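# Set block flat on rack rails, rope fully on table

## Task

Put the block down so it lies flat across both rails of the rack, and pull the rope that drapes over the table edge back up so that, when the scene ends, no part of it hangs beyond the table.

## Robot and tools

Robot: two six-joint arms. left_arm carries a left hand and sits on the +y side; right_arm carries a right hand on the -y side. The arm names do not match image sides. Calibrated bases: left_arm at (+0.051, +0.381, +0.045) m, right_arm at (-0.049, -0.461, +0.045) m, both nearly unrotated about z.

Scene frame: origin at table-top height, midway between the nominal bases; +x points out over the table, +z up. Positions, velocities and targets in results use this frame, in metres, m/s, rad/s and quat_wxyz.

Hand point axes (right hand): +z runs along the straight fingers toward the tips, +y points out of the palm face (the palm lies at y = -0.062), and +x runs across the palm away from the thumb. On the left hand +x points toward the thumb. Straight fingertips end near z = +0.12. A rigid mast sticks out near the wrist on the palm side and can strike objects.

The 48-number row is shared by every motion tool, and all values lie in [-1, 1]. Order: left_arm dx, dy, dz, rx, ry, rz; then 16 left-hand motor numbers; then left current_limit and speed; then the same 24 numbers for right_arm. Both arms always appear in the row, even if one stays still.
- Pose numbers are offsets, not poses. They count from the arm's Hand target as it was when the action or move began, along scene-frame axes. 1.0 means 0.6 m for dx, dy, dz and 180 degrees for rx, ry, rz. The three rotation numbers together form one rotation vector, applied about the Hand target position. All zeros re-commands the current Hand target. Sending the same offset again moves the arm further.
- Hand motor numbers are absolute goal angles, scaled between each hinge's two stops. Their order is: index_mcp, index_abd, index_pip, index_dip, middle (same four), ring (same four), thumb_cmc, thumb_axl, thumb_mcp, thumb_ipl. Moving toward -1 curls a finger. Shorthand: put grasp numbers a, b, c, d in the first four places and exact zeros in the other twelve. All four at zero gives an open hand. a curls index and middle, b bends every finger at the knuckle, c brings the thumb across the palm, and d curls the ring finger. A zero in the long form is a real goal, not "keep as is". To leave a hand unchanged, send back its hand_goal, current_limit and speed.
- current_limit maps -1..+1 onto 0..550 mA (start +0.4). speed sets the joint rate to (speed+1)/2 of 8.5 rad/s (start -0.6). Both keep their last values.

execute_actions(actions, cameras): actions is a list of actions. Each action holds up to 15 rows, and each row is one 1/30 s step. Each action lasts 0.5 s, and a short action repeats its final row. Every row is an offset from the pose at the start of that action. Images come back only when actions is empty or cameras names them.

move(target, speed, blend, stop_force, zero, blocking, cameras): drives each hand point in a straight line toward the offset given in one row, or through a list of up to 15 rows. Every row in the list counts from the Hand targets at the start of the move. speed is m/s (0.002-3.6, default 0.25), and turning is capped at twice that in rad/s. blend is a corner radius in metres. stop_force is in N (3-120, shared by both arms); an arm's path stops when it feels that much resistance to its motion. Do not rely on it while the hand rotates, or when leaving a contact. zero (default true) re-zeros the sensor first. blocking=false returns early and cannot be combined with stop_force. A move stops after 10 s. It does not avoid obstacles, and it lags more the faster it runs. Keep paths away from an arm's own base.

wait(seconds 0-10) holds the last commands. stop brakes a running move. zoom_image(camera, region [x0,y0,x1,y1], at most 504 px per side) enlarges part of the latest image from cam_head_left, cam_head_right, cam_high, cam_left_wrist or cam_right_wrist. zero_wrist_force(arm) re-zeros that arm's force sensor. finished_scene ends the scene and cannot be undone.

Results: end_effector_position and orientation; Hand target, which is the commanded pose after clipping and the base for the next offsets; joint positions and torques; wrist force and torque in the end-effector axes, plus the peak since the last report. Hand lists follow motor order: hand_goal, hand_measured, hand_current_ma, hand_state (moving, goal, blocked, overload). A move adds a "move:" line: done, off_target, moving, held or fault, and limits=paced (pose was clipped) or limits=held (steps were withheld). A hand point often stops short of its target; to close the gap, send the missing distance as an offset.

Control notes: each step clips the commanded orientation to within 32 degrees of the measured one. A clearance check holds back commands that bring the arms too close together.

Avoid:
- Contact torque at a joint limit (132 N m for the big joints, 24.6 for the wrists) or about 150 N of outside force. Either stops the arm for 10 s.
- Arms pressing or colliding with each other, and one hand gripping the other.
- Fast impacts, and targets placed beyond a firm surface.
- Releasing parts that are still moving, letting anything drop from height, or leaving anything off the table.
- A motor at 495 mA or more for 5 s; it shuts down.
- Overheating from holding arms stretched out or pushing against an unreachable pose.
Loose objects may occasionally be bumped by outside disturbances.

Each tool is called after ">>>" by a JSON object that holds its "api" and its "payload".

## Session

>>> {"api": "execute_actions", "payload": {"actions": []}}

Scene clock: 0.00 s.
left_arm: end_effector_position=(+0.5658, +0.4545, +0.2525) hand_goal=(+0.754, +0.000, +0.576, +0.696, +0.754, +0.000, +0.576, +0.696, +0.754, +0.000, +0.576, +0.696, +0.714, +0.678, +0.226, +0.168) hand_measured=(+0.754, +0.000, +0.576, +0.696, +0.754, +0.000, +0.576, +0.696, +0.754, +0.000, +0.576, +0.696, +0.714, +0.678, +0.226, +0.168) hand_current_ma=(+0, +0, +0, +0, +0, +0, +0, +0, +0, +0, +0, +0, +0, +0, +0, +0) hand_state=(goal, goal, goal, goal, goal, goal, goal, goal, goal, goal, goal, goal, goal, goal, goal, goal) hand_current_limit=0.40 hand_speed=-0.60 end_effector_quat_wxyz=(-0.389, +0.119, +0.861, +0.307) | right_arm: end_effector_position=(+0.3235, +0.0206, +0.2732) hand_goal=(+0.754, +0.000, +0.576, +0.696, +0.754, +0.000, +0.576, +0.696, +0.754, +0.000, +0.576, +0.696, +0.714, +0.678, +0.226, +0.168) hand_measured=(+0.754, +0.000, +0.576, +0.696, +0.754, +0.000, +0.576, +0.696, +0.754, +0.000, +0.576, +0.696, +0.714, +0.678, +0.226, +0.168) hand_current_ma=(+0, +0, +0, +0, +0, +0, +0, +0, +0, +0, +0, +0, +0, +0, +0, +0) hand_state=(goal, goal, goal, goal, goal, goal, goal, goal, goal, goal, goal, goal, goal, goal, goal, goal) hand_current_limit=0.40 hand_speed=-0.60 end_effector_quat_wxyz=(-0.294, +0.804, +0.517, -0.014)
Joint positions: left_arm=[3.178 -2.108 -1.513 -1.957 2.239 -1.617] | right_arm=[0.607 -1.379 1.667 -1.839 -0.974 1.011]
Joint velocities: within noise
Joint torques (N m): no reading
Wrist force (N): no reading
Wrist torque (N m): no reading
Wrist force, peak (N): no reading
Hand target: left_arm +0.5658, +0.4545, +0.2525; -0.389, +0.119, +0.861, +0.307 | right_arm +0.3235, +0.0206, +0.2732; -0.294, +0.804, +0.517, -0.014

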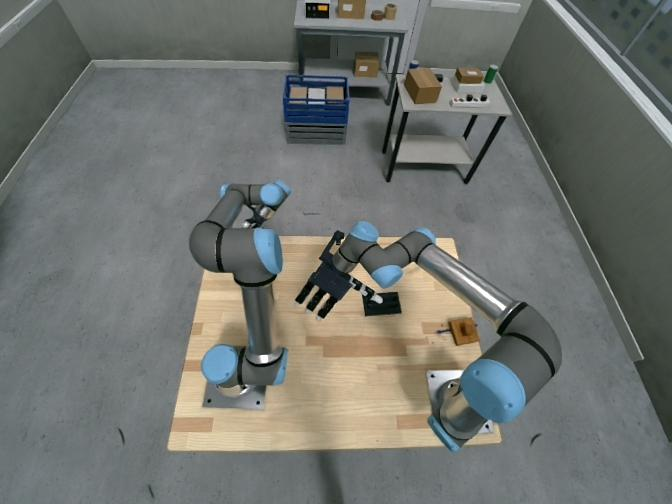

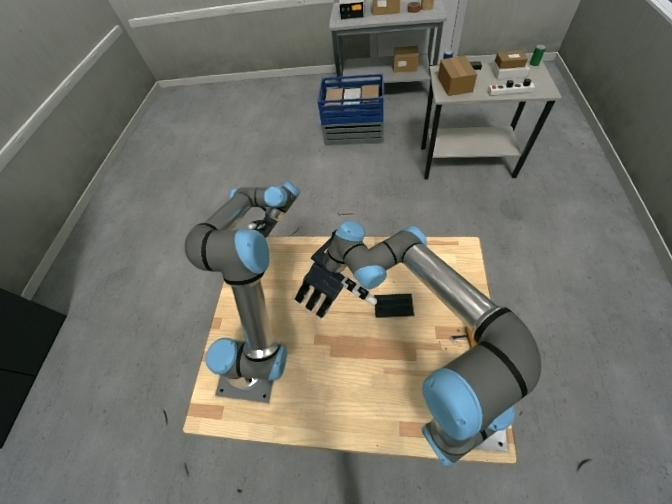

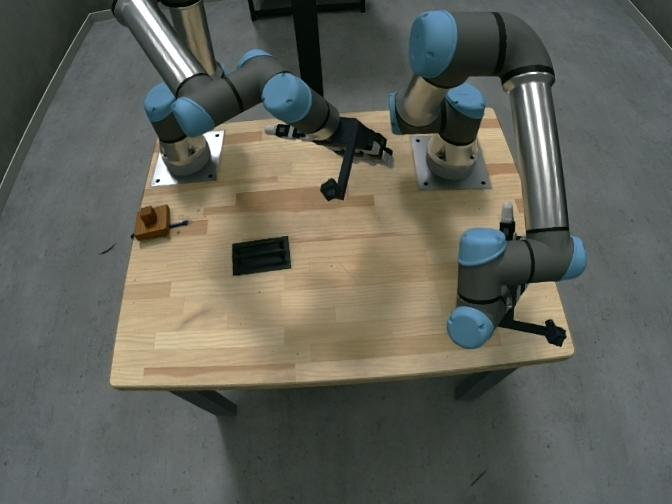

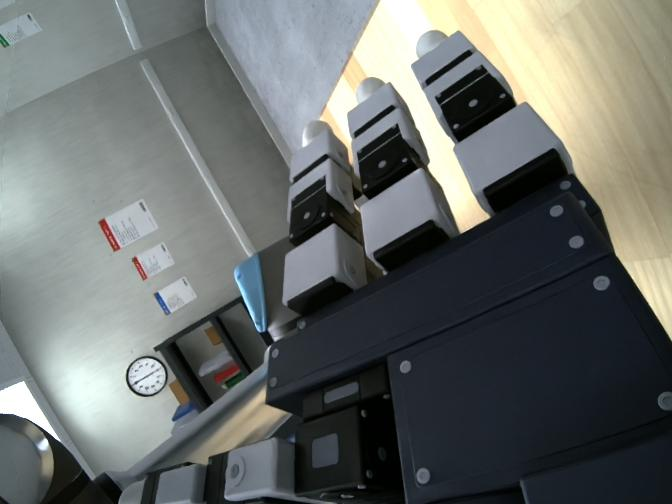

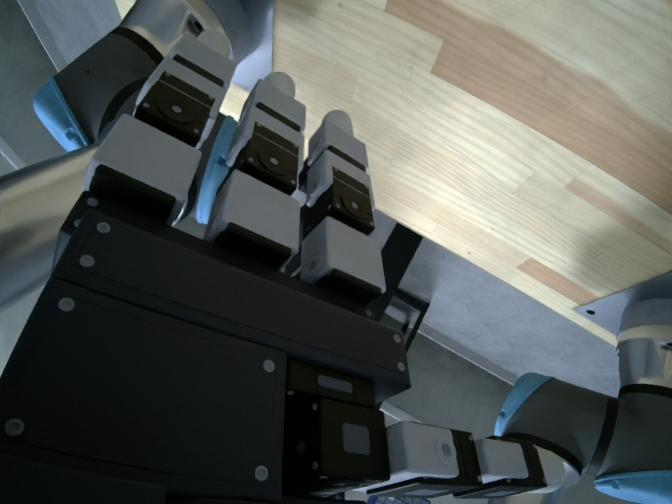

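>>> {"api": "zoom_image", "payload": {"camera": "cam_high", "region": [100, 180, 320, 345]}}

>>> {"api": "zoom_image", "payload": {"camera": "cam_head_left", "region": [340, 270, 500, 390]}}

>>> {"api": "zoom_image", "payload": {"camera": "cam_head_right", "region": [360, 270, 520, 390]}}

>>> {"api": "zoom_image", "payload": {"camera": "cam_high", "region": [120, 190, 200, 250]}}

Scaled by 2.291 from the camera's 672x504 image, which has a finer 960x720 frame.

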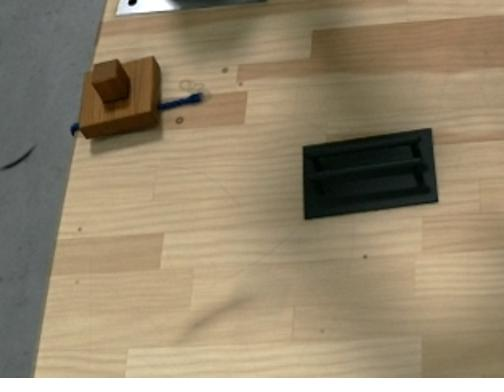

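Scaled by 3.150 from the camera's 672x504 image, which has a finer 960x720 frame.

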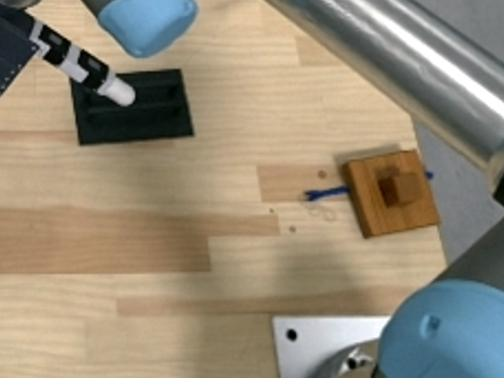

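Scaled by 3.150 from the camera's 672x504 image, which has a finer 960x720 frame.

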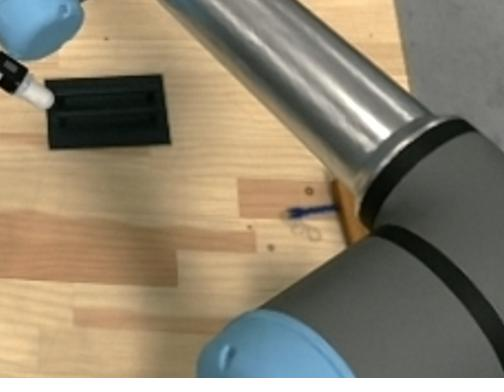

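Scaled by 6.300 from the camera's 672x504 image, which has a finer 960x720 frame.

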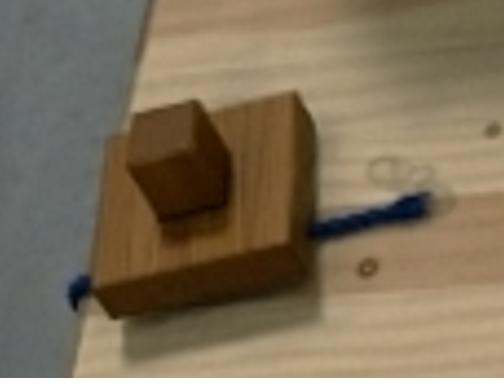

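>>> {"api": "zoom_image", "payload": {"camera": "cam_high", "region": [140, 90, 260, 210]}}

>>> {"api": "zoom_image", "payload": {"camera": "cam_high", "region": [400, 90, 520, 210]}}

>>> {"api": "zoom_image", "payload": {"camera": "cam_high", "region": [220, 225, 300, 285]}}

>>> {"api": "zoom_image", "payload": {"camera": "cam_right_wrist", "region": [60, 0, 560, 504]}}

Scaled by 4.200 from the camera's 672x504 image, which has a finer 960x720 frame.

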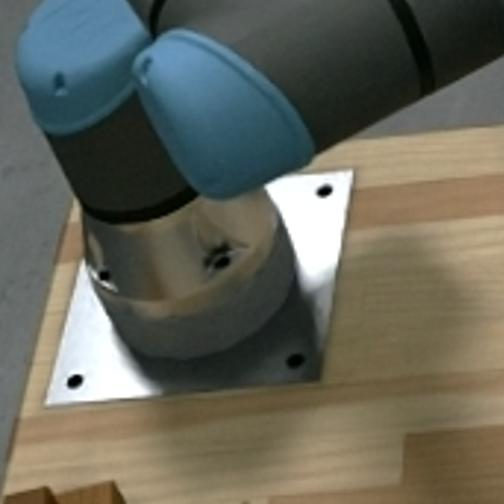

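Scaled by 4.200 from the camera's 672x504 image, which has a finer 960x720 frame.

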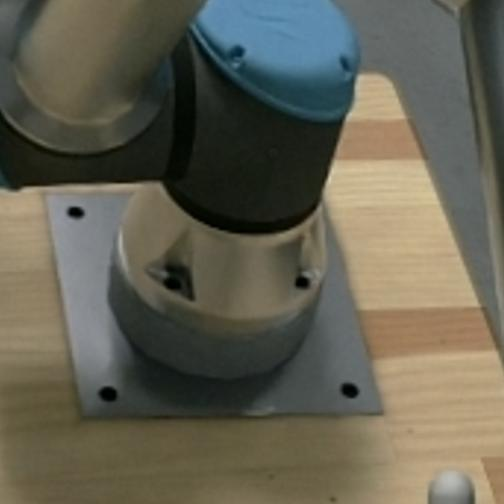

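Scaled by 6.300 from the camera's 672x504 image, which has a finer 960x720 frame.

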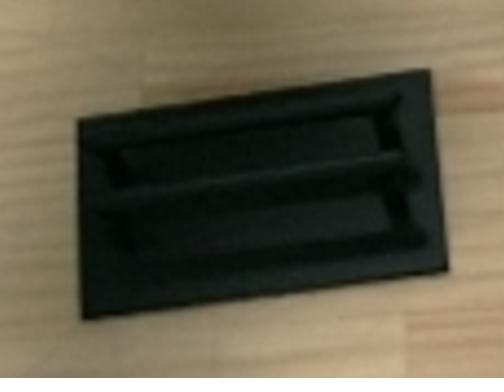

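Scaled by 1.000.

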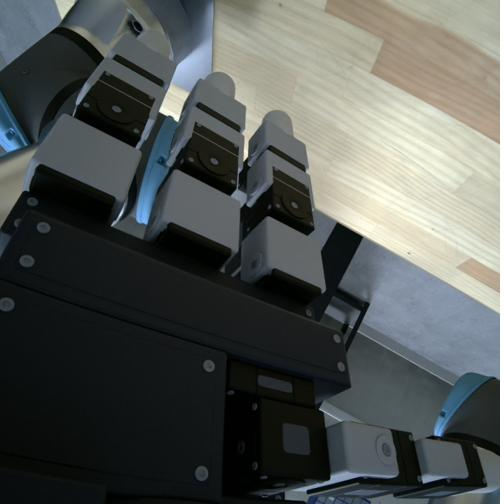

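>>> {"api": "move", "payload": {"target": [0,0,0,0,0,0, 0.754,0,0.576,0.696,0.754,0,0.576,0.696,0.754,0,0.576,0.696,0.714,0.678,0.226,0.168,0.4,-0.6, -0.301,-0.738,-0.172,-0.0302,0.236,0.1847, -0.274,0,-0.007,0.623,0.753,0,-0.883,-0.464,0.753,0,-0.883,-0.464,-0.571,0.677,0.225,0.168,0.4,-0.3], "cameras": ["all"]}}

Scene clock: 211.97 s.
left_arm: end_effector_position=(+0.5658, +0.4545, +0.2525) hand_goal=(+0.754, +0.000, +0.576, +0.696, +0.754, +0.000, +0.576, +0.696, +0.754, +0.000, +0.576, +0.696, +0.714, +0.678, +0.226, +0.168) hand_measured=(+0.756, +0.000, +0.576, +0.696, +0.756, +0.000, +0.576, +0.696, +0.756, +0.000, +0.576, +0.696, +0.716, +0.678, +0.226, +0.168) hand_current_ma=(+5, -1, +3, +0, +5, -1, +3, +0, +4, -1, +3, +0, +8, -3, -1, -2) hand_state=(goal, goal, goal, goal, goal, goal, goal, goal, goal, goal, goal, goal, goal, goal, goal, goal) hand_current_limit=0.40 hand_speed=-0.60 end_effector_quat_wxyz=(-0.389, +0.119, +0.861, +0.307) | right_arm: end_effector_position=(+0.1429, -0.4222, +0.1700) hand_goal=(-0.274, +0.000, -0.006, +0.624, +0.754, +0.000, -0.882, -0.464, +0.754, +0.000, -0.882, -0.464, -0.570, +0.678, +0.226, +0.168) hand_measured=(-0.270, +0.000, +0.000, +0.626, +0.750, +0.000, -0.878, -0.460, +0.750, +0.000, -0.878, -0.462, -0.568, +0.678, +0.224, +0.168) hand_current_ma=(+6, +0, +7, +3, -5, +0, +5, +4, -4, +0, +6, +3, +2, -1, -2, +0) hand_state=(goal, goal, goal, goal, goal, goal, goal, goal, goal, goal, goal, goal, goal, goal, goal, goal) hand_current_limit=0.40 hand_speed=-0.30 end_effector_quat_wxyz=(-0.406, +0.579, +0.579, -0.405)
Joint positions: left_arm=[3.178 -2.108 -1.513 -1.957 2.239 -1.617] | right_arm=[-0.176 -1.585 2.151 -0.921 -1.752 -0.067]
Joint torques (N m): left_arm=[0.34 38.29 17.53 0.43 1.12 0.1] | right_arm=[-9.05 -29.4 -12.83 2.12 -1.99 1.14]
Wrist force (N): left_arm=[0.3 0.0 -0.1] | right_arm=[0.4 0.2 -1.4]
Wrist torque (N m): left_arm=[0.01 -0.04 0.03] | right_arm=[0.10 0.02 0.07]
Wrist force, peak (N): left_arm=[0.5 -0.3 -0.1] | right_arm=[1.1 -1.7 0.3]
Hand target: left_arm +0.5658, +0.4545, +0.2525; -0.389, +0.119, +0.861, +0.307 | right_arm +0.1429, -0.4222, +0.1700; -0.406, +0.579, +0.579, -0.405
Off the commanded pose: left_arm 0.000 m, 0 deg | right_arm 0.000 m, 0 deg.
move: done

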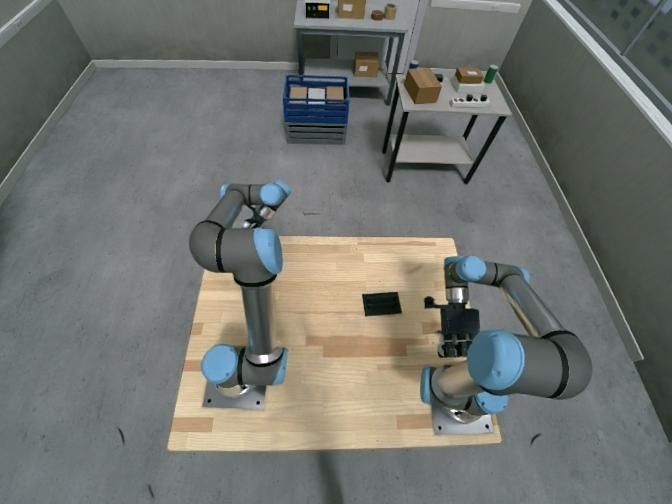

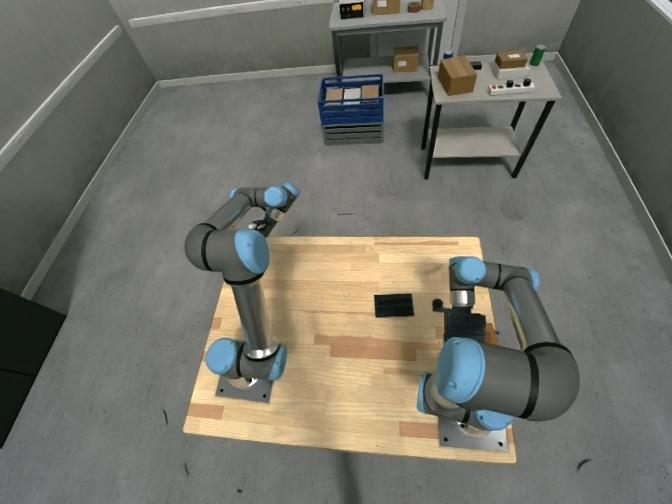

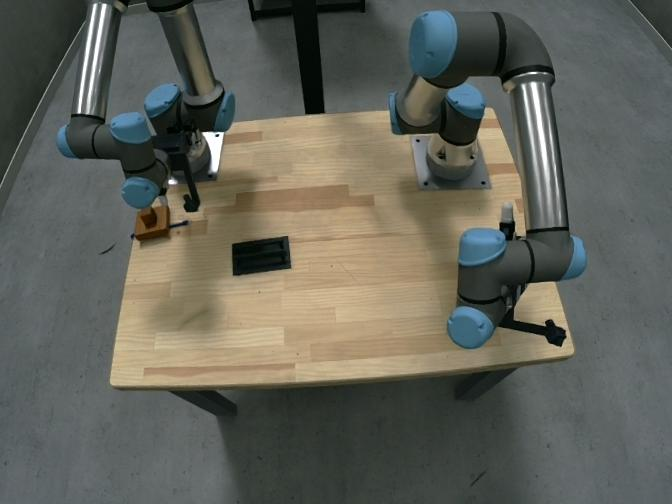

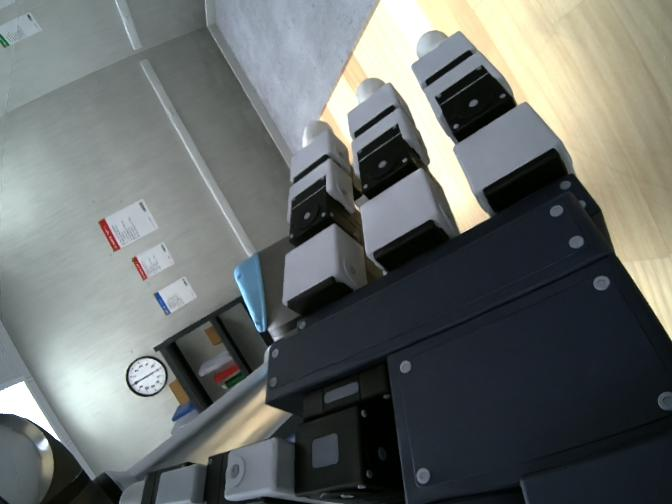

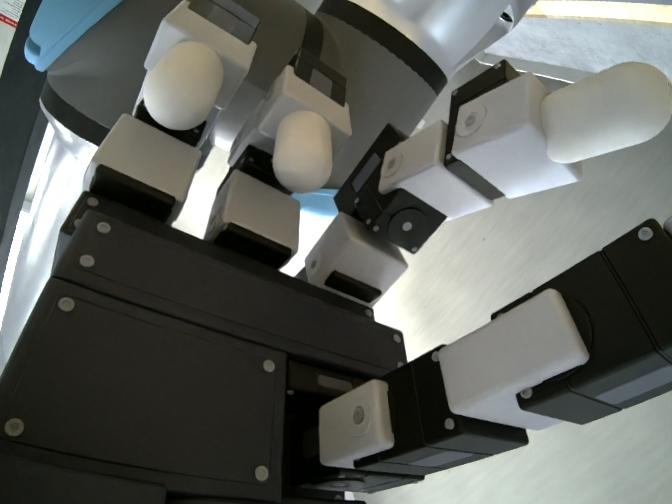

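>>> {"api": "zoom_image", "payload": {"camera": "cam_high", "region": [110, 130, 230, 250]}}

>>> {"api": "zoom_image", "payload": {"camera": "cam_head_left", "region": [400, 240, 520, 370]}}

>>> {"api": "zoom_image", "payload": {"camera": "cam_head_right", "region": [410, 240, 530, 370]}}

Scaled by 4.200 from the camera's 672x504 image, which has a finer 960x720 frame.

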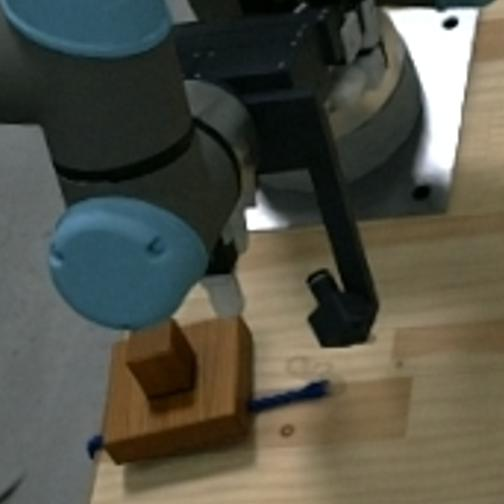

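Scaled by 3.877 from the camera's 672x504 image, which has a finer 960x720 frame.

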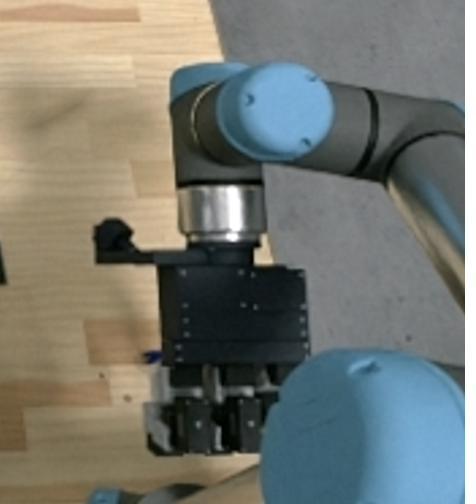

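Scaled by 3.877 from the camera's 672x504 image, which has a finer 960x720 frame.

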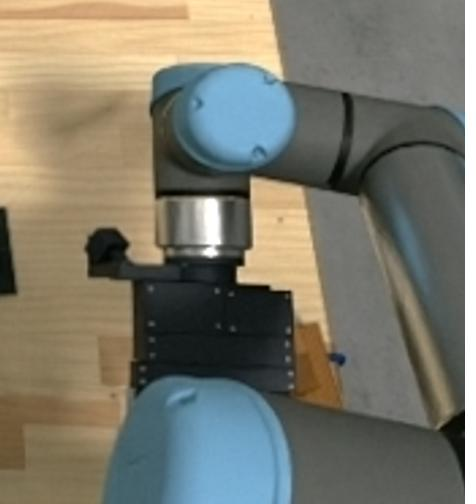

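>>> {"api": "move", "payload": {"target": [0,0,0,0,0,0, 0.754,0,0.576,0.696,0.754,0,0.576,0.696,0.754,0,0.576,0.696,0.714,0.678,0.226,0.168,0.4,-0.6, -0.0115,0,-0.158,0,0,0, -0.205,0,-0.007,0.623,0.753,0,-0.883,-0.464,0.753,0,-0.883,-0.464,-0.571,0.677,0.225,0.168,0.4,-0.3], "cameras": ["cam_high", "cam_right_wrist", "cam_head_left"]}}

>>> {"api": "zoom_image", "payload": {"camera": "cam_high", "region": [120, 170, 210, 260]}}

Scene clock: 231.57 s.
left_arm: end_effector_position=(+0.5658, +0.4545, +0.2525) hand_goal=(+0.754, +0.000, +0.576, +0.696, +0.754, +0.000, +0.576, +0.696, +0.754, +0.000, +0.576, +0.696, +0.714, +0.678, +0.226, +0.168) hand_measured=(+0.756, +0.000, +0.576, +0.696, +0.756, +0.000, +0.576, +0.696, +0.756, +0.000, +0.576, +0.696, +0.716, +0.678, +0.226, +0.168) hand_current_ma=(+5, -1, +3, +0, +5, -1, +3, +0, +4, -1, +3, +0, +8, -3, -1, -2) hand_state=(goal, goal, goal, goal, goal, goal, goal, goal, goal, goal, goal, goal, goal, goal, goal, goal) hand_current_limit=0.40 hand_speed=-0.60 end_effector_quat_wxyz=(-0.389, +0.119, +0.861, +0.307) | right_arm: end_effector_position=(+0.1361, -0.4223, +0.0752) hand_goal=(-0.204, +0.000, -0.006, +0.624, +0.754, +0.000, -0.882, -0.464, +0.754, +0.000, -0.882, -0.464, -0.570, +0.678, +0.226, +0.168) hand_measured=(-0.206, +0.000, -0.002, +0.626, +0.750, +0.000, -0.878, -0.460, +0.750, +0.000, -0.878, -0.462, -0.568, +0.678, +0.224, +0.168) hand_current_ma=(-2, +0, +6, +3, -7, +0, +5, +4, -6, +0, +5, +3, +2, -1, -2, +0) hand_state=(goal, goal, goal, goal, goal, goal, goal, goal, goal, goal, goal, goal, goal, goal, goal, goal) hand_current_limit=0.40 hand_speed=-0.30 end_effector_quat_wxyz=(-0.406, +0.579, +0.579, -0.405)
Joint positions: left_arm=[3.178 -2.108 -1.513 -1.957 2.239 -1.617] | right_arm=[-0.18 -1.417 2.288 -1.226 -1.755 -0.069]
Joint torques (N m): left_arm=[0.35 38.25 17.88 0.45 1.15 0.11] | right_arm=[0.23 -12.09 -4.98 -0.92 -0.47 -1.11]
Wrist force (N): left_arm=[0.5 0.0 0.0] | right_arm=[0.4 0.2 -1.4]
Wrist torque (N m): left_arm=[-0.01 -0.07 0.05] | right_arm=[0.09 0.02 0.14]
Wrist force, peak (N): left_arm=[0.6 0.1 0.0] | right_arm=[0.3 -2.4 -2.2]
Hand target: left_arm +0.5658, +0.4545, +0.2525; -0.389, +0.119, +0.861, +0.307 | right_arm +0.1360, -0.4222, +0.0752; -0.406, +0.579, +0.579, -0.405
Off the commanded pose: left_arm 0.000 m, 0 deg | right_arm 0.000 m, 0 deg.
move: done
Images, in order (width x height): cam_head_left 672x504, cam_high 672x504, cam_right_wrist 672x504.

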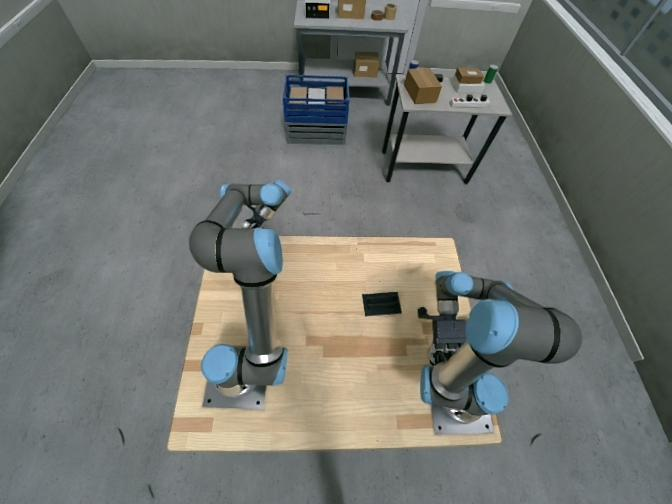

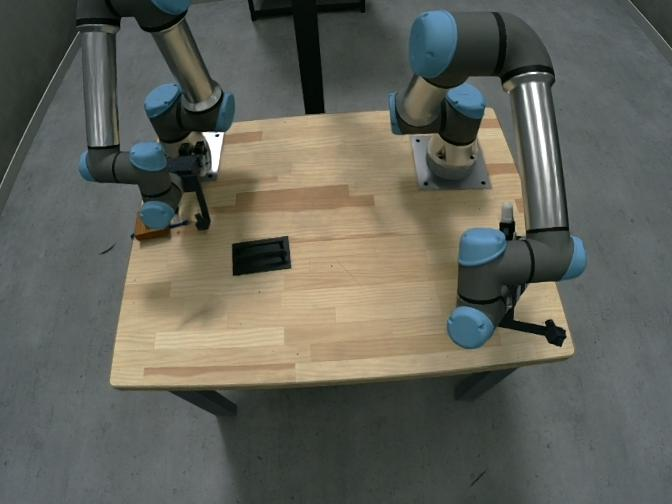

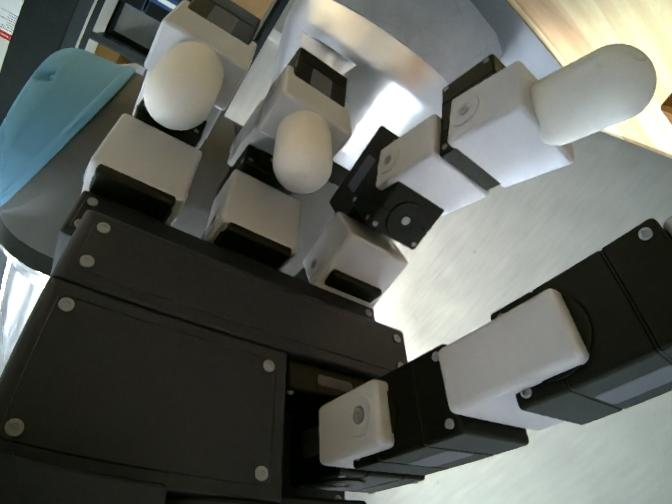

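Scaled by 5.600 from the camera's 672x504 image, which has a finer 960x720 frame.

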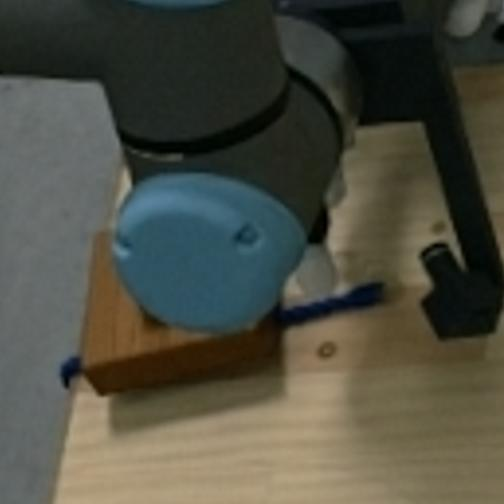

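>>> {"api": "move", "payload": {"target": [0,0,0,0,0,0, 0.754,0,0.576,0.696,0.754,0,0.576,0.696,0.754,0,0.576,0.696,0.714,0.678,0.226,0.168,0.4,-0.6, 0.01,0.0203,0,0,0,0, -0.205,-0.09,-0.007,0.623,0.753,0,-0.883,-0.464,0.753,0,-0.883,-0.464,-0.571,0.677,0.225,0.168,0.4,-0.3]}}

>>> {"api": "move", "payload": {"target": [0,0,0,0,0,0, 0.754,0,0.576,0.696,0.754,0,0.576,0.696,0.754,0,0.576,0.696,0.714,0.678,0.226,0.168,0.4,-0.6, 0,0,-0.085,0,0,0, -0.205,-0.09,-0.007,0.623,0.753,0,-0.883,-0.464,0.753,0,-0.883,-0.464,-0.571,0.677,0.225,0.168,0.4,-0.3], "speed": 0.02, "stop_force": 4, "cameras": ["cam_high", "cam_right_wrist"]}}

>>> {"api": "zoom_image", "payload": {"camera": "cam_high", "region": [120, 170, 210, 260]}}

Scene clock: 250.23 s.
left_arm: end_effector_position=(+0.5658, +0.4545, +0.2525) hand_goal=(+0.754, +0.000, +0.576, +0.696, +0.754, +0.000, +0.576, +0.696, +0.754, +0.000, +0.576, +0.696, +0.714, +0.678, +0.226, +0.168) hand_measured=(+0.756, +0.000, +0.576, +0.696, +0.756, +0.000, +0.576, +0.696, +0.756, +0.000, +0.576, +0.696, +0.716, +0.678, +0.226, +0.168) hand_current_ma=(+5, -1, +3, +0, +5, -1, +3, +0, +4, -1, +3, +0, +8, -3, -1, -2) hand_state=(goal, goal, goal, goal, goal, goal, goal, goal, goal, goal, goal, goal, goal, goal, goal, goal) hand_current_limit=0.40 hand_speed=-0.60 end_effector_quat_wxyz=(-0.389, +0.119, +0.861, +0.307) | right_arm: end_effector_position=(+0.1420, -0.4100, +0.0752) hand_goal=(-0.204, -0.090, -0.006, +0.624, +0.754, +0.000, -0.882, -0.464, +0.754, +0.000, -0.882, -0.464, -0.570, +0.678, +0.226, +0.168) hand_measured=(-0.206, -0.086, -0.002, +0.626, +0.750, +0.000, -0.878, -0.460, +0.750, +0.000, -0.878, -0.462, -0.568, +0.678, +0.224, +0.168) hand_current_ma=(-2, +4, +6, +3, -7, +0, +5, +4, -6, +0, +5, +3, +2, -1, -2, +0) hand_state=(goal, goal, goal, goal, goal, goal, goal, goal, goal, goal, goal, goal, goal, goal, goal, goal) hand_current_limit=0.40 hand_speed=-0.30 end_effector_quat_wxyz=(-0.406, +0.579, +0.579, -0.405) end_effector_velocity=(-0.001, -0.002, +0.000) end_effector_angular_velocity=(-0.001, +0.002, +0.003)
Joint positions: left_arm=[3.178 -2.108 -1.513 -1.957 2.239 -1.617] | right_arm=[-0.143 -1.4 2.265 -1.219 -1.721 -0.056]
Joint velocities: left_arm=[within noise] | right_arm=[-0.002 -0.001 0.002 0 -0.006 0]
Joint torques (N m): left_arm=[0.04 38.43 18.18 0.46 1.12 0.15] | right_arm=[-9.43 -32.04 -4.69 0.48 -2.38 -0.87]
Wrist force (N): left_arm=[0.2 0.0 0.0] | right_arm=[0.3 0.1 -1.3]
Wrist torque (N m): left_arm=[0.00 -0.03 0.02] | right_arm=[0.06 0.03 0.06]
Wrist force, peak (N): left_arm=[0.7 -0.1 0.1] | right_arm=[0.4 0.1 -1.6]
Hand target: left_arm +0.5658, +0.4545, +0.2525; -0.389, +0.119, +0.861, +0.307 | right_arm +0.1420, -0.4100, +0.0752; -0.406, +0.579, +0.579, -0.405
Off the commanded pose: left_arm 0.000 m, 0 deg | right_arm 0.000 m, 0 deg.
move: done

Scene clock: 252.97 s.
left_arm: end_effector_position=(+0.5658, +0.4545, +0.2525) hand_goal=(+0.754, +0.000, +0.576, +0.696, +0.754, +0.000, +0.576, +0.696, +0.754, +0.000, +0.576, +0.696, +0.714, +0.678, +0.226, +0.168) hand_measured=(+0.756, +0.000, +0.576, +0.696, +0.756, +0.000, +0.576, +0.696, +0.756, +0.000, +0.576, +0.696, +0.716, +0.678, +0.226, +0.168) hand_current_ma=(+5, -1, +3, +0, +5, -1, +3, +0, +4, -1, +3, +0, +8, -3, -1, -2) hand_state=(goal, goal, goal, goal, goal, goal, goal, goal, goal, goal, goal, goal, goal, goal, goal, goal) hand_current_limit=0.40 hand_speed=-0.60 end_effector_quat_wxyz=(-0.389, +0.119, +0.861, +0.307) | right_arm: end_effector_position=(+0.1420, -0.4100, +0.0400) hand_goal=(-0.204, -0.090, -0.006, +0.624, +0.754, +0.000, -0.882, -0.464, +0.754, +0.000, -0.882, -0.464, -0.570, +0.678, +0.226, +0.168) hand_measured=(-0.200, -0.088, -0.008, +0.620, +0.750, +0.000, -0.878, -0.460, +0.750, +0.000, -0.878, -0.462, -0.568, +0.678, +0.224, +0.168) hand_current_ma=(+4, +2, -3, -4, -7, +0, +5, +4, -6, +0, +5, +3, +2, -1, -2, +0) hand_state=(goal, goal, goal, goal, goal, goal, goal, goal, goal, goal, goal, goal, goal, goal, goal, goal) hand_current_limit=0.40 hand_speed=-0.30 end_effector_quat_wxyz=(-0.406, +0.579, +0.579, -0.405)
Joint positions: left_arm=[3.178 -2.108 -1.513 -1.957 2.239 -1.617] | right_arm=[-0.143 -1.313 2.294 -1.334 -1.721 -0.056]
Joint torques (N m): left_arm=[0.44 38.66 18.07 0.42 1.13 0.13] | right_arm=[-4.5 -22.2 -18.12 -0.85 -1.13 -1.91]
Wrist force (N): left_arm=[0.2 0.0 0.0] | right_arm=[0.2 -0.4 -1.4]
Wrist torque (N m): left_arm=[0.01 -0.04 0.02] | right_arm=[0.08 0.04 0.08]
Wrist force, peak (N): left_arm=[0.4 0.0 -0.4] | right_arm=[0.2 -8.7 0.2]
Hand target: left_arm +0.5658, +0.4545, +0.2525; -0.389, +0.119, +0.861, +0.307 | right_arm +0.1420, -0.4100, +0.0400; -0.406, +0.579, +0.579, -0.405 (not the last commanded pose)
Off the commanded pose: left_arm 0.000 m, 0 deg | right_arm 0.016 m, 0 deg.
move: contact (right_arm)
Images, in order (width x height): cam_high 672x504, cam_right_wrist 672x504.

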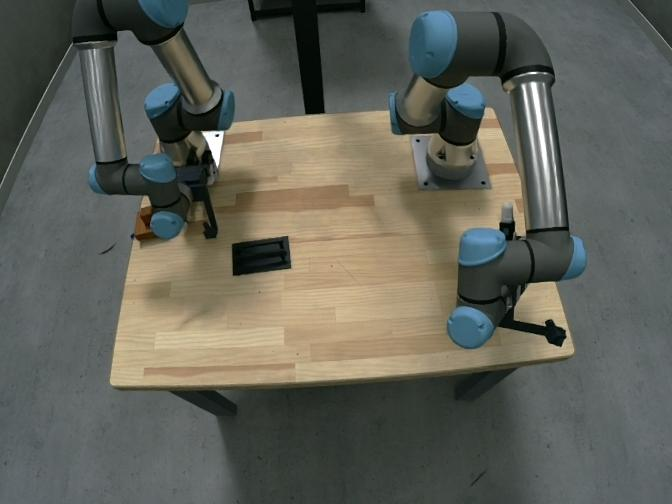

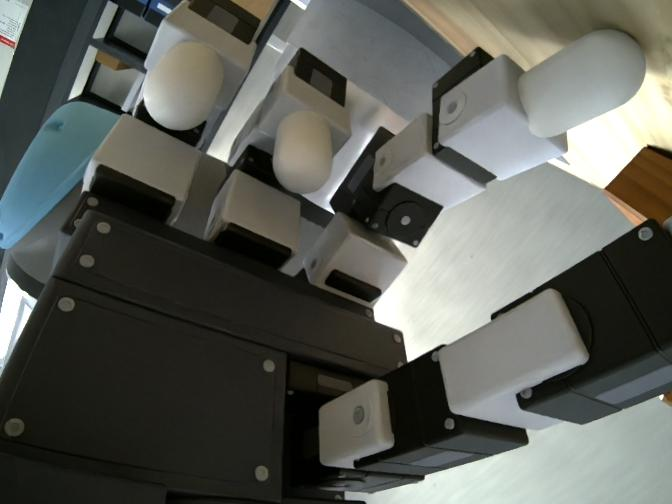

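Scaled by 5.600 from the camera's 672x504 image, which has a finer 960x720 frame.

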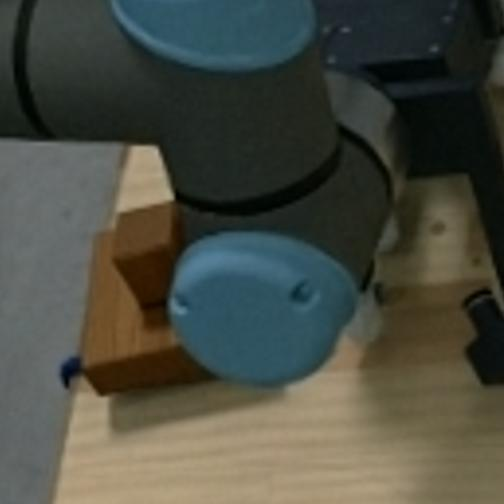

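>>> {"api": "move", "payload": {"target": [[0,0,0,0,0,0, 0.754,0,0.576,0.696,0.754,0,0.576,0.696,0.754,0,0.576,0.696,0.714,0.678,0.226,0.168,0.4,-0.6, 0,0,0.013,0,0,0, -0.205,-0.09,-0.007,0.623,0.753,0,-0.883,-0.464,0.753,0,-0.883,-0.464,-0.571,0.677,0.225,0.168,0.4,-0.3],[0,0,0,0,0,0, 0.754,0,0.576,0.696,0.754,0,0.576,0.696,0.754,0,0.576,0.696,0.714,0.678,0.226,0.168,0.4,-0.6, 0.0212,-0.0267,0.013,0,0,0, -0.274,-0.09,-0.007,0.623,0.753,0,-0.883,-0.464,0.753,0,-0.883,-0.464,-0.571,0.677,0.112,0.168,0.4,-0.3]], "speed": 0.05}}

>>> {"api": "move", "payload": {"target": [0,0,0,0,0,0, 0.754,0,0.576,0.696,0.754,0,0.576,0.696,0.754,0,0.576,0.696,0.714,0.678,0.226,0.168,0.4,-0.6, 0,0,-0.04,0,0,0, -0.274,-0.09,-0.007,0.623,0.753,0,-0.883,-0.464,0.753,0,-0.883,-0.464,-0.571,0.677,0.112,0.168,0.4,-0.3], "speed": 0.015, "stop_force": 3, "cameras": ["cam_high", "cam_right_wrist"]}}

>>> {"api": "zoom_image", "payload": {"camera": "cam_high", "region": [120, 170, 210, 260]}}

Scene clock: 271.07 s.
left_arm: end_effector_position=(+0.5658, +0.4545, +0.2525) hand_goal=(+0.754, +0.000, +0.576, +0.696, +0.754, +0.000, +0.576, +0.696, +0.754, +0.000, +0.576, +0.696, +0.714, +0.678, +0.226, +0.168) hand_measured=(+0.756, +0.000, +0.576, +0.696, +0.756, +0.000, +0.576, +0.696, +0.756, +0.000, +0.576, +0.696, +0.716, +0.678, +0.226, +0.168) hand_current_ma=(+5, -1, +3, +0, +5, -1, +3, +0, +4, -1, +3, +0, +8, -3, -1, -2) hand_state=(goal, goal, goal, goal, goal, goal, goal, goal, goal, goal, goal, goal, goal, goal, goal, goal) hand_current_limit=0.40 hand_speed=-0.60 end_effector_quat_wxyz=(-0.389, +0.119, +0.861, +0.307) | right_arm: end_effector_position=(+0.1547, -0.4261, +0.0478) hand_goal=(-0.274, -0.090, -0.006, +0.624, +0.754, +0.000, -0.882, -0.464, +0.754, +0.000, -0.882, -0.464, -0.570, +0.678, +0.112, +0.168) hand_measured=(-0.270, -0.088, -0.006, +0.622, +0.750, +0.000, -0.878, -0.460, +0.750, +0.000, -0.878, -0.462, -0.568, +0.678, +0.114, +0.168) hand_current_ma=(+6, +2, +0, -2, -7, +0, +5, +4, -6, +0, +5, +3, +2, -1, +1, +0) hand_state=(goal, goal, goal, goal, goal, goal, goal, goal, goal, goal, goal, goal, goal, goal, goal, goal) hand_current_limit=0.40 hand_speed=-0.30 end_effector_quat_wxyz=(-0.406, +0.579, +0.579, -0.405)
Joint positions: left_arm=[3.178 -2.108 -1.513 -1.957 2.239 -1.617] | right_arm=[-0.18 -1.314 2.262 -1.303 -1.756 -0.069]
Joint torques (N m): left_arm=[0.39 38.51 18.3 0.48 1.14 0.16] | right_arm=[6.77 -35.39 -4.13 -0.76 0.89 2.04]
Wrist force (N): left_arm=[0.4 0.0 0.0] | right_arm=[0.6 0.3 -1.3]
Wrist torque (N m): left_arm=[-0.01 -0.05 0.03] | right_arm=[0.10 -0.01 0.16]
Wrist force, peak (N): left_arm=[0.4 0.3 -0.3] | right_arm=[0.2 0.3 -1.8]
Hand target: left_arm +0.5658, +0.4545, +0.2525; -0.389, +0.119, +0.861, +0.307 | right_arm +0.1547, -0.4261, +0.0478; -0.406, +0.579, +0.579, -0.405
Off the commanded pose: left_arm 0.000 m, 0 deg | right_arm 0.000 m, 0 deg.
move: done

Scene clock: 272.87 s.
left_arm: end_effector_position=(+0.5658, +0.4545, +0.2525) hand_goal=(+0.754, +0.000, +0.576, +0.696, +0.754, +0.000, +0.576, +0.696, +0.754, +0.000, +0.576, +0.696, +0.714, +0.678, +0.226, +0.168) hand_measured=(+0.756, +0.000, +0.576, +0.696, +0.756, +0.000, +0.576, +0.696, +0.756, +0.000, +0.576, +0.696, +0.716, +0.678, +0.226, +0.168) hand_current_ma=(+5, -1, +3, +0, +5, -1, +3, +0, +4, -1, +3, +0, +8, -3, -1, -2) hand_state=(goal, goal, goal, goal, goal, goal, goal, goal, goal, goal, goal, goal, goal, goal, goal, goal) hand_current_limit=0.40 hand_speed=-0.60 end_effector_quat_wxyz=(-0.389, +0.119, +0.861, +0.307) | right_arm: end_effector_position=(+0.1547, -0.4261, +0.0352) hand_goal=(-0.274, -0.090, -0.006, +0.624, +0.754, +0.000, -0.882, -0.464, +0.754, +0.000, -0.882, -0.464, -0.570, +0.678, +0.112, +0.168) hand_measured=(-0.270, -0.088, -0.008, +0.622, +0.750, +0.000, -0.878, -0.460, +0.750, +0.000, -0.878, -0.462, -0.568, +0.678, +0.114, +0.168) hand_current_ma=(+7, +1, -2, -3, -7, +0, +5, +4, -6, +0, +5, +3, +2, -1, +2, +0) hand_state=(goal, goal, goal, goal, goal, goal, goal, goal, goal, goal, goal, goal, goal, goal, goal, goal) hand_current_limit=0.40 hand_speed=-0.30 end_effector_quat_wxyz=(-0.406, +0.579, +0.579, -0.405)
Joint positions: left_arm=[3.178 -2.108 -1.513 -1.957 2.239 -1.617] | right_arm=[-0.18 -1.283 2.27 -1.343 -1.756 -0.069]
Joint torques (N m): left_arm=[0.44 38.9 18.67 0.51 1.21 0.17] | right_arm=[4.56 -35.78 -18.11 -0.41 0.66 -1.9]
Wrist force (N): left_arm=[0.4 0.0 -0.2] | right_arm=[0.4 -3.6 -1.7]
Wrist torque (N m): left_arm=[0.01 -0.06 0.03] | right_arm=[-0.22 0.00 0.14]
Wrist force, peak (N): left_arm=[0.7 0.0 0.0] | right_arm=[0.1 -18.8 -3.0]
Hand target: left_arm +0.5658, +0.4545, +0.2525; -0.389, +0.119, +0.861, +0.307 | right_arm +0.1547, -0.4261, +0.0352; -0.406, +0.579, +0.579, -0.405 (not the last commanded pose)
Off the commanded pose: left_arm 0.000 m, 0 deg | right_arm 0.011 m, 0 deg.
move: contact (right_arm)
Images, in order (width x height): cam_high 672x504, cam_right_wrist 672x504.

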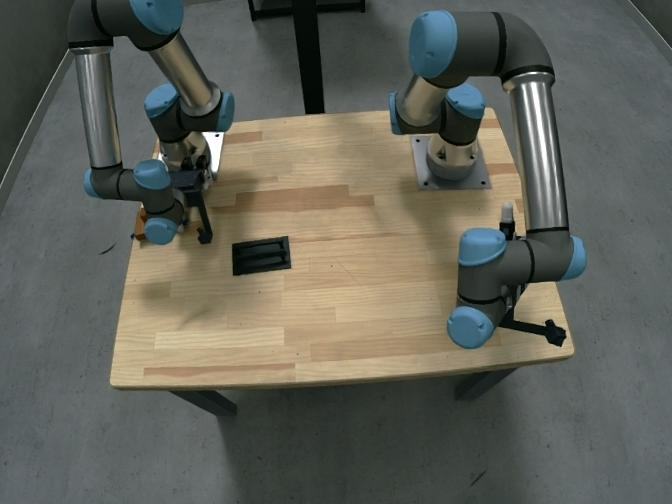

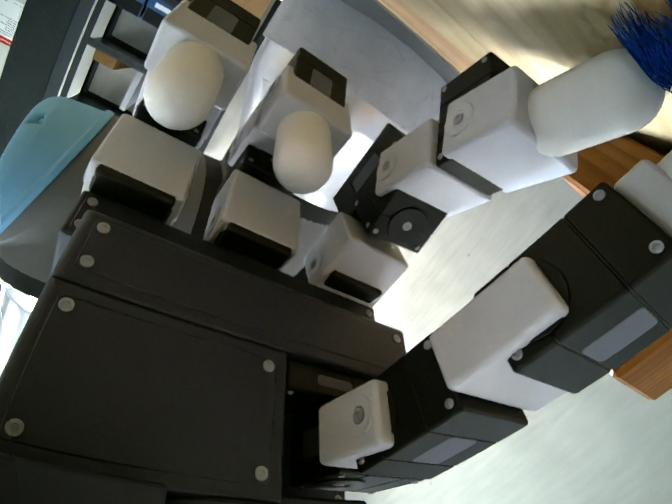

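Scaled by 5.600 from the camera's 672x504 image, which has a finer 960x720 frame.

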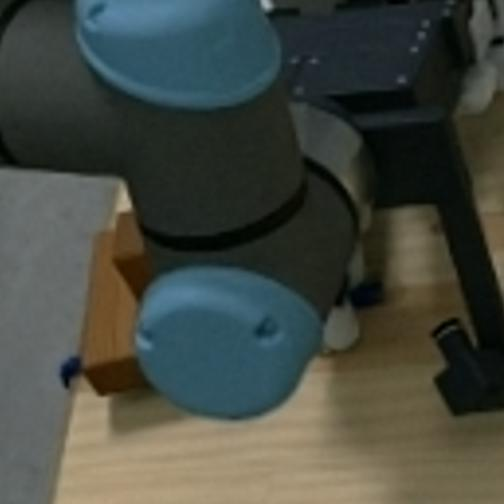

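>>> {"api": "move", "payload": {"target": [0,0,0,0,0,0, 0.754,0,0.576,0.696,0.754,0,0.576,0.696,0.754,0,0.576,0.696,0.714,0.678,0.226,0.168,0.4,-0.6, 0,0,0.0017,0,0,0, -0.38,-0.09,-0.007,0.623,0.753,0,-0.883,-0.464,0.753,0,-0.883,-0.464,-0.571,0.677,-0.2,0.12,0.3,-0.8], "speed": 0.02, "cameras": ["cam_high", "cam_right_wrist"]}}

>>> {"api": "zoom_image", "payload": {"camera": "cam_high", "region": [120, 170, 210, 260]}}

>>> {"api": "zoom_image", "payload": {"camera": "cam_right_wrist", "region": [480, 0, 672, 192]}}

Scene clock: 279.67 s.
left_arm: end_effector_position=(+0.5658, +0.4545, +0.2525) hand_goal=(+0.754, +0.000, +0.576, +0.696, +0.754, +0.000, +0.576, +0.696, +0.754, +0.000, +0.576, +0.696, +0.714, +0.678, +0.226, +0.168) hand_measured=(+0.756, +0.000, +0.576, +0.696, +0.756, +0.000, +0.576, +0.696, +0.756, +0.000, +0.576, +0.696, +0.716, +0.678, +0.226, +0.168) hand_current_ma=(+5, -1, +3, +0, +5, -1, +3, +0, +4, -1, +3, +0, +8, -3, -1, -2) hand_state=(goal, goal, goal, goal, goal, goal, goal, goal, goal, goal, goal, goal, goal, goal, goal, goal) hand_current_limit=0.40 hand_speed=-0.60 end_effector_quat_wxyz=(-0.389, +0.119, +0.861, +0.307) | right_arm: end_effector_position=(+0.1547, -0.4261, +0.0363) hand_goal=(-0.380, -0.090, -0.006, +0.624, +0.754, +0.000, -0.882, -0.464, +0.754, +0.000, -0.882, -0.464, -0.570, +0.678, -0.200, +0.120) hand_measured=(-0.356, -0.090, -0.006, +0.622, +0.750, +0.000, -0.878, -0.460, +0.750, +0.000, -0.878, -0.462, -0.570, +0.678, +0.076, +0.154) hand_current_ma=(+56, +0, +0, -2, -7, +0, +5, +4, -6, +0, +5, +3, +0, -1, +357, +117) hand_state=(blocked, goal, goal, goal, goal, goal, goal, goal, goal, goal, goal, goal, goal, goal, blocked, blocked) hand_current_limit=0.30 hand_speed=-0.80 end_effector_quat_wxyz=(-0.406, +0.579, +0.579, -0.405)
Joint positions: left_arm=[3.178 -2.108 -1.513 -1.957 2.239 -1.617] | right_arm=[-0.18 -1.285 2.27 -1.34 -1.756 -0.069]
Joint torques (N m): left_arm=[-0.06 38.8 18.41 0.47 1.17 0.27] | right_arm=[0.17 -31.24 -17.79 1.36 0.68 -1.37]
Wrist force (N): left_arm=[0.2 -0.2 -0.1] | right_arm=[0.2 0.2 -1.4]
Wrist torque (N m): left_arm=[-0.02 -0.03 0.02] | right_arm=[0.09 0.03 0.11]
Wrist force, peak (N): left_arm=[0.5 0.3 -0.1] | right_arm=[0.4 -2.6 -4.5]
Hand target: left_arm +0.5658, +0.4545, +0.2525; -0.389, +0.119, +0.861, +0.307 | right_arm +0.1547, -0.4261, +0.0362; -0.406, +0.579, +0.579, -0.405
Off the commanded pose: left_arm 0.000 m, 0 deg | right_arm 0.000 m, 0 deg.
move: done
Images, in order (width x height): cam_high 672x504, cam_right_wrist 672x504.

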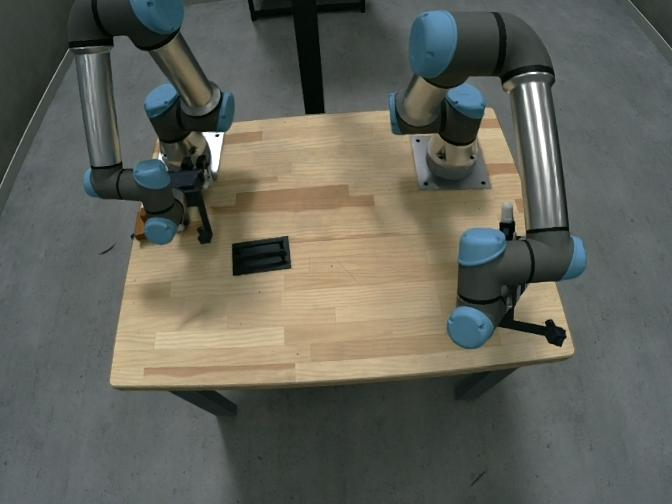

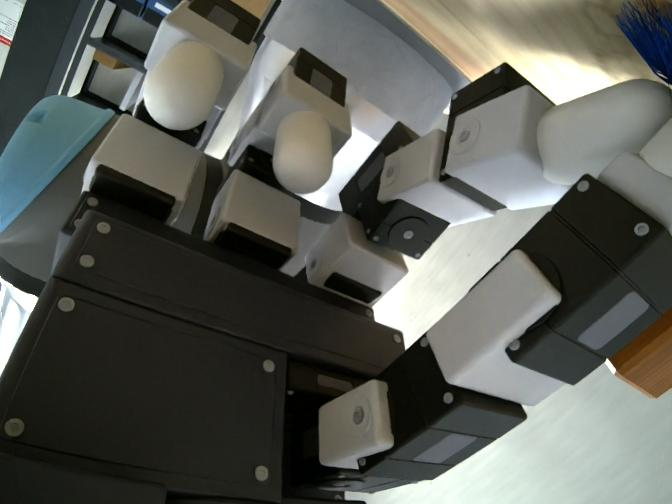

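Scaled by 5.600 from the camera's 672x504 image, which has a finer 960x720 frame.

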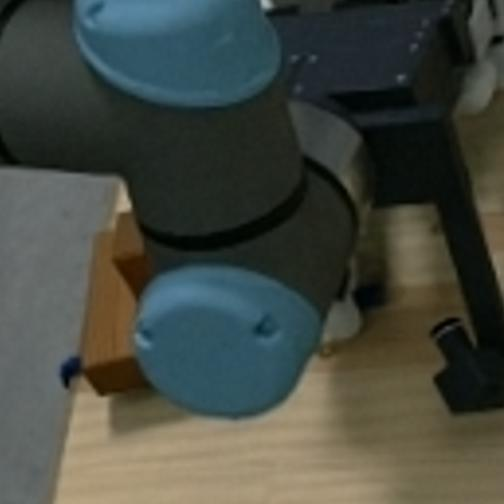

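Scaled by 2.625 from the camera's 672x504 image, which has a finer 960x720 frame.

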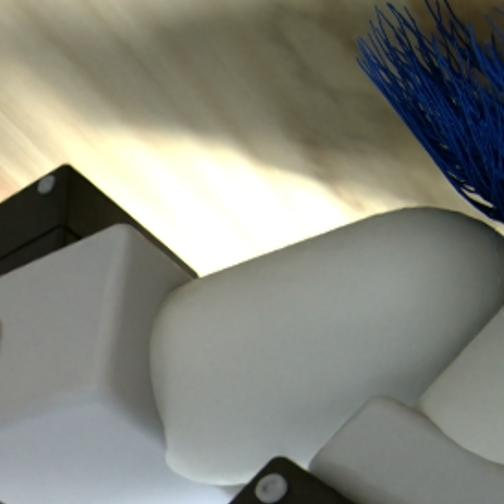

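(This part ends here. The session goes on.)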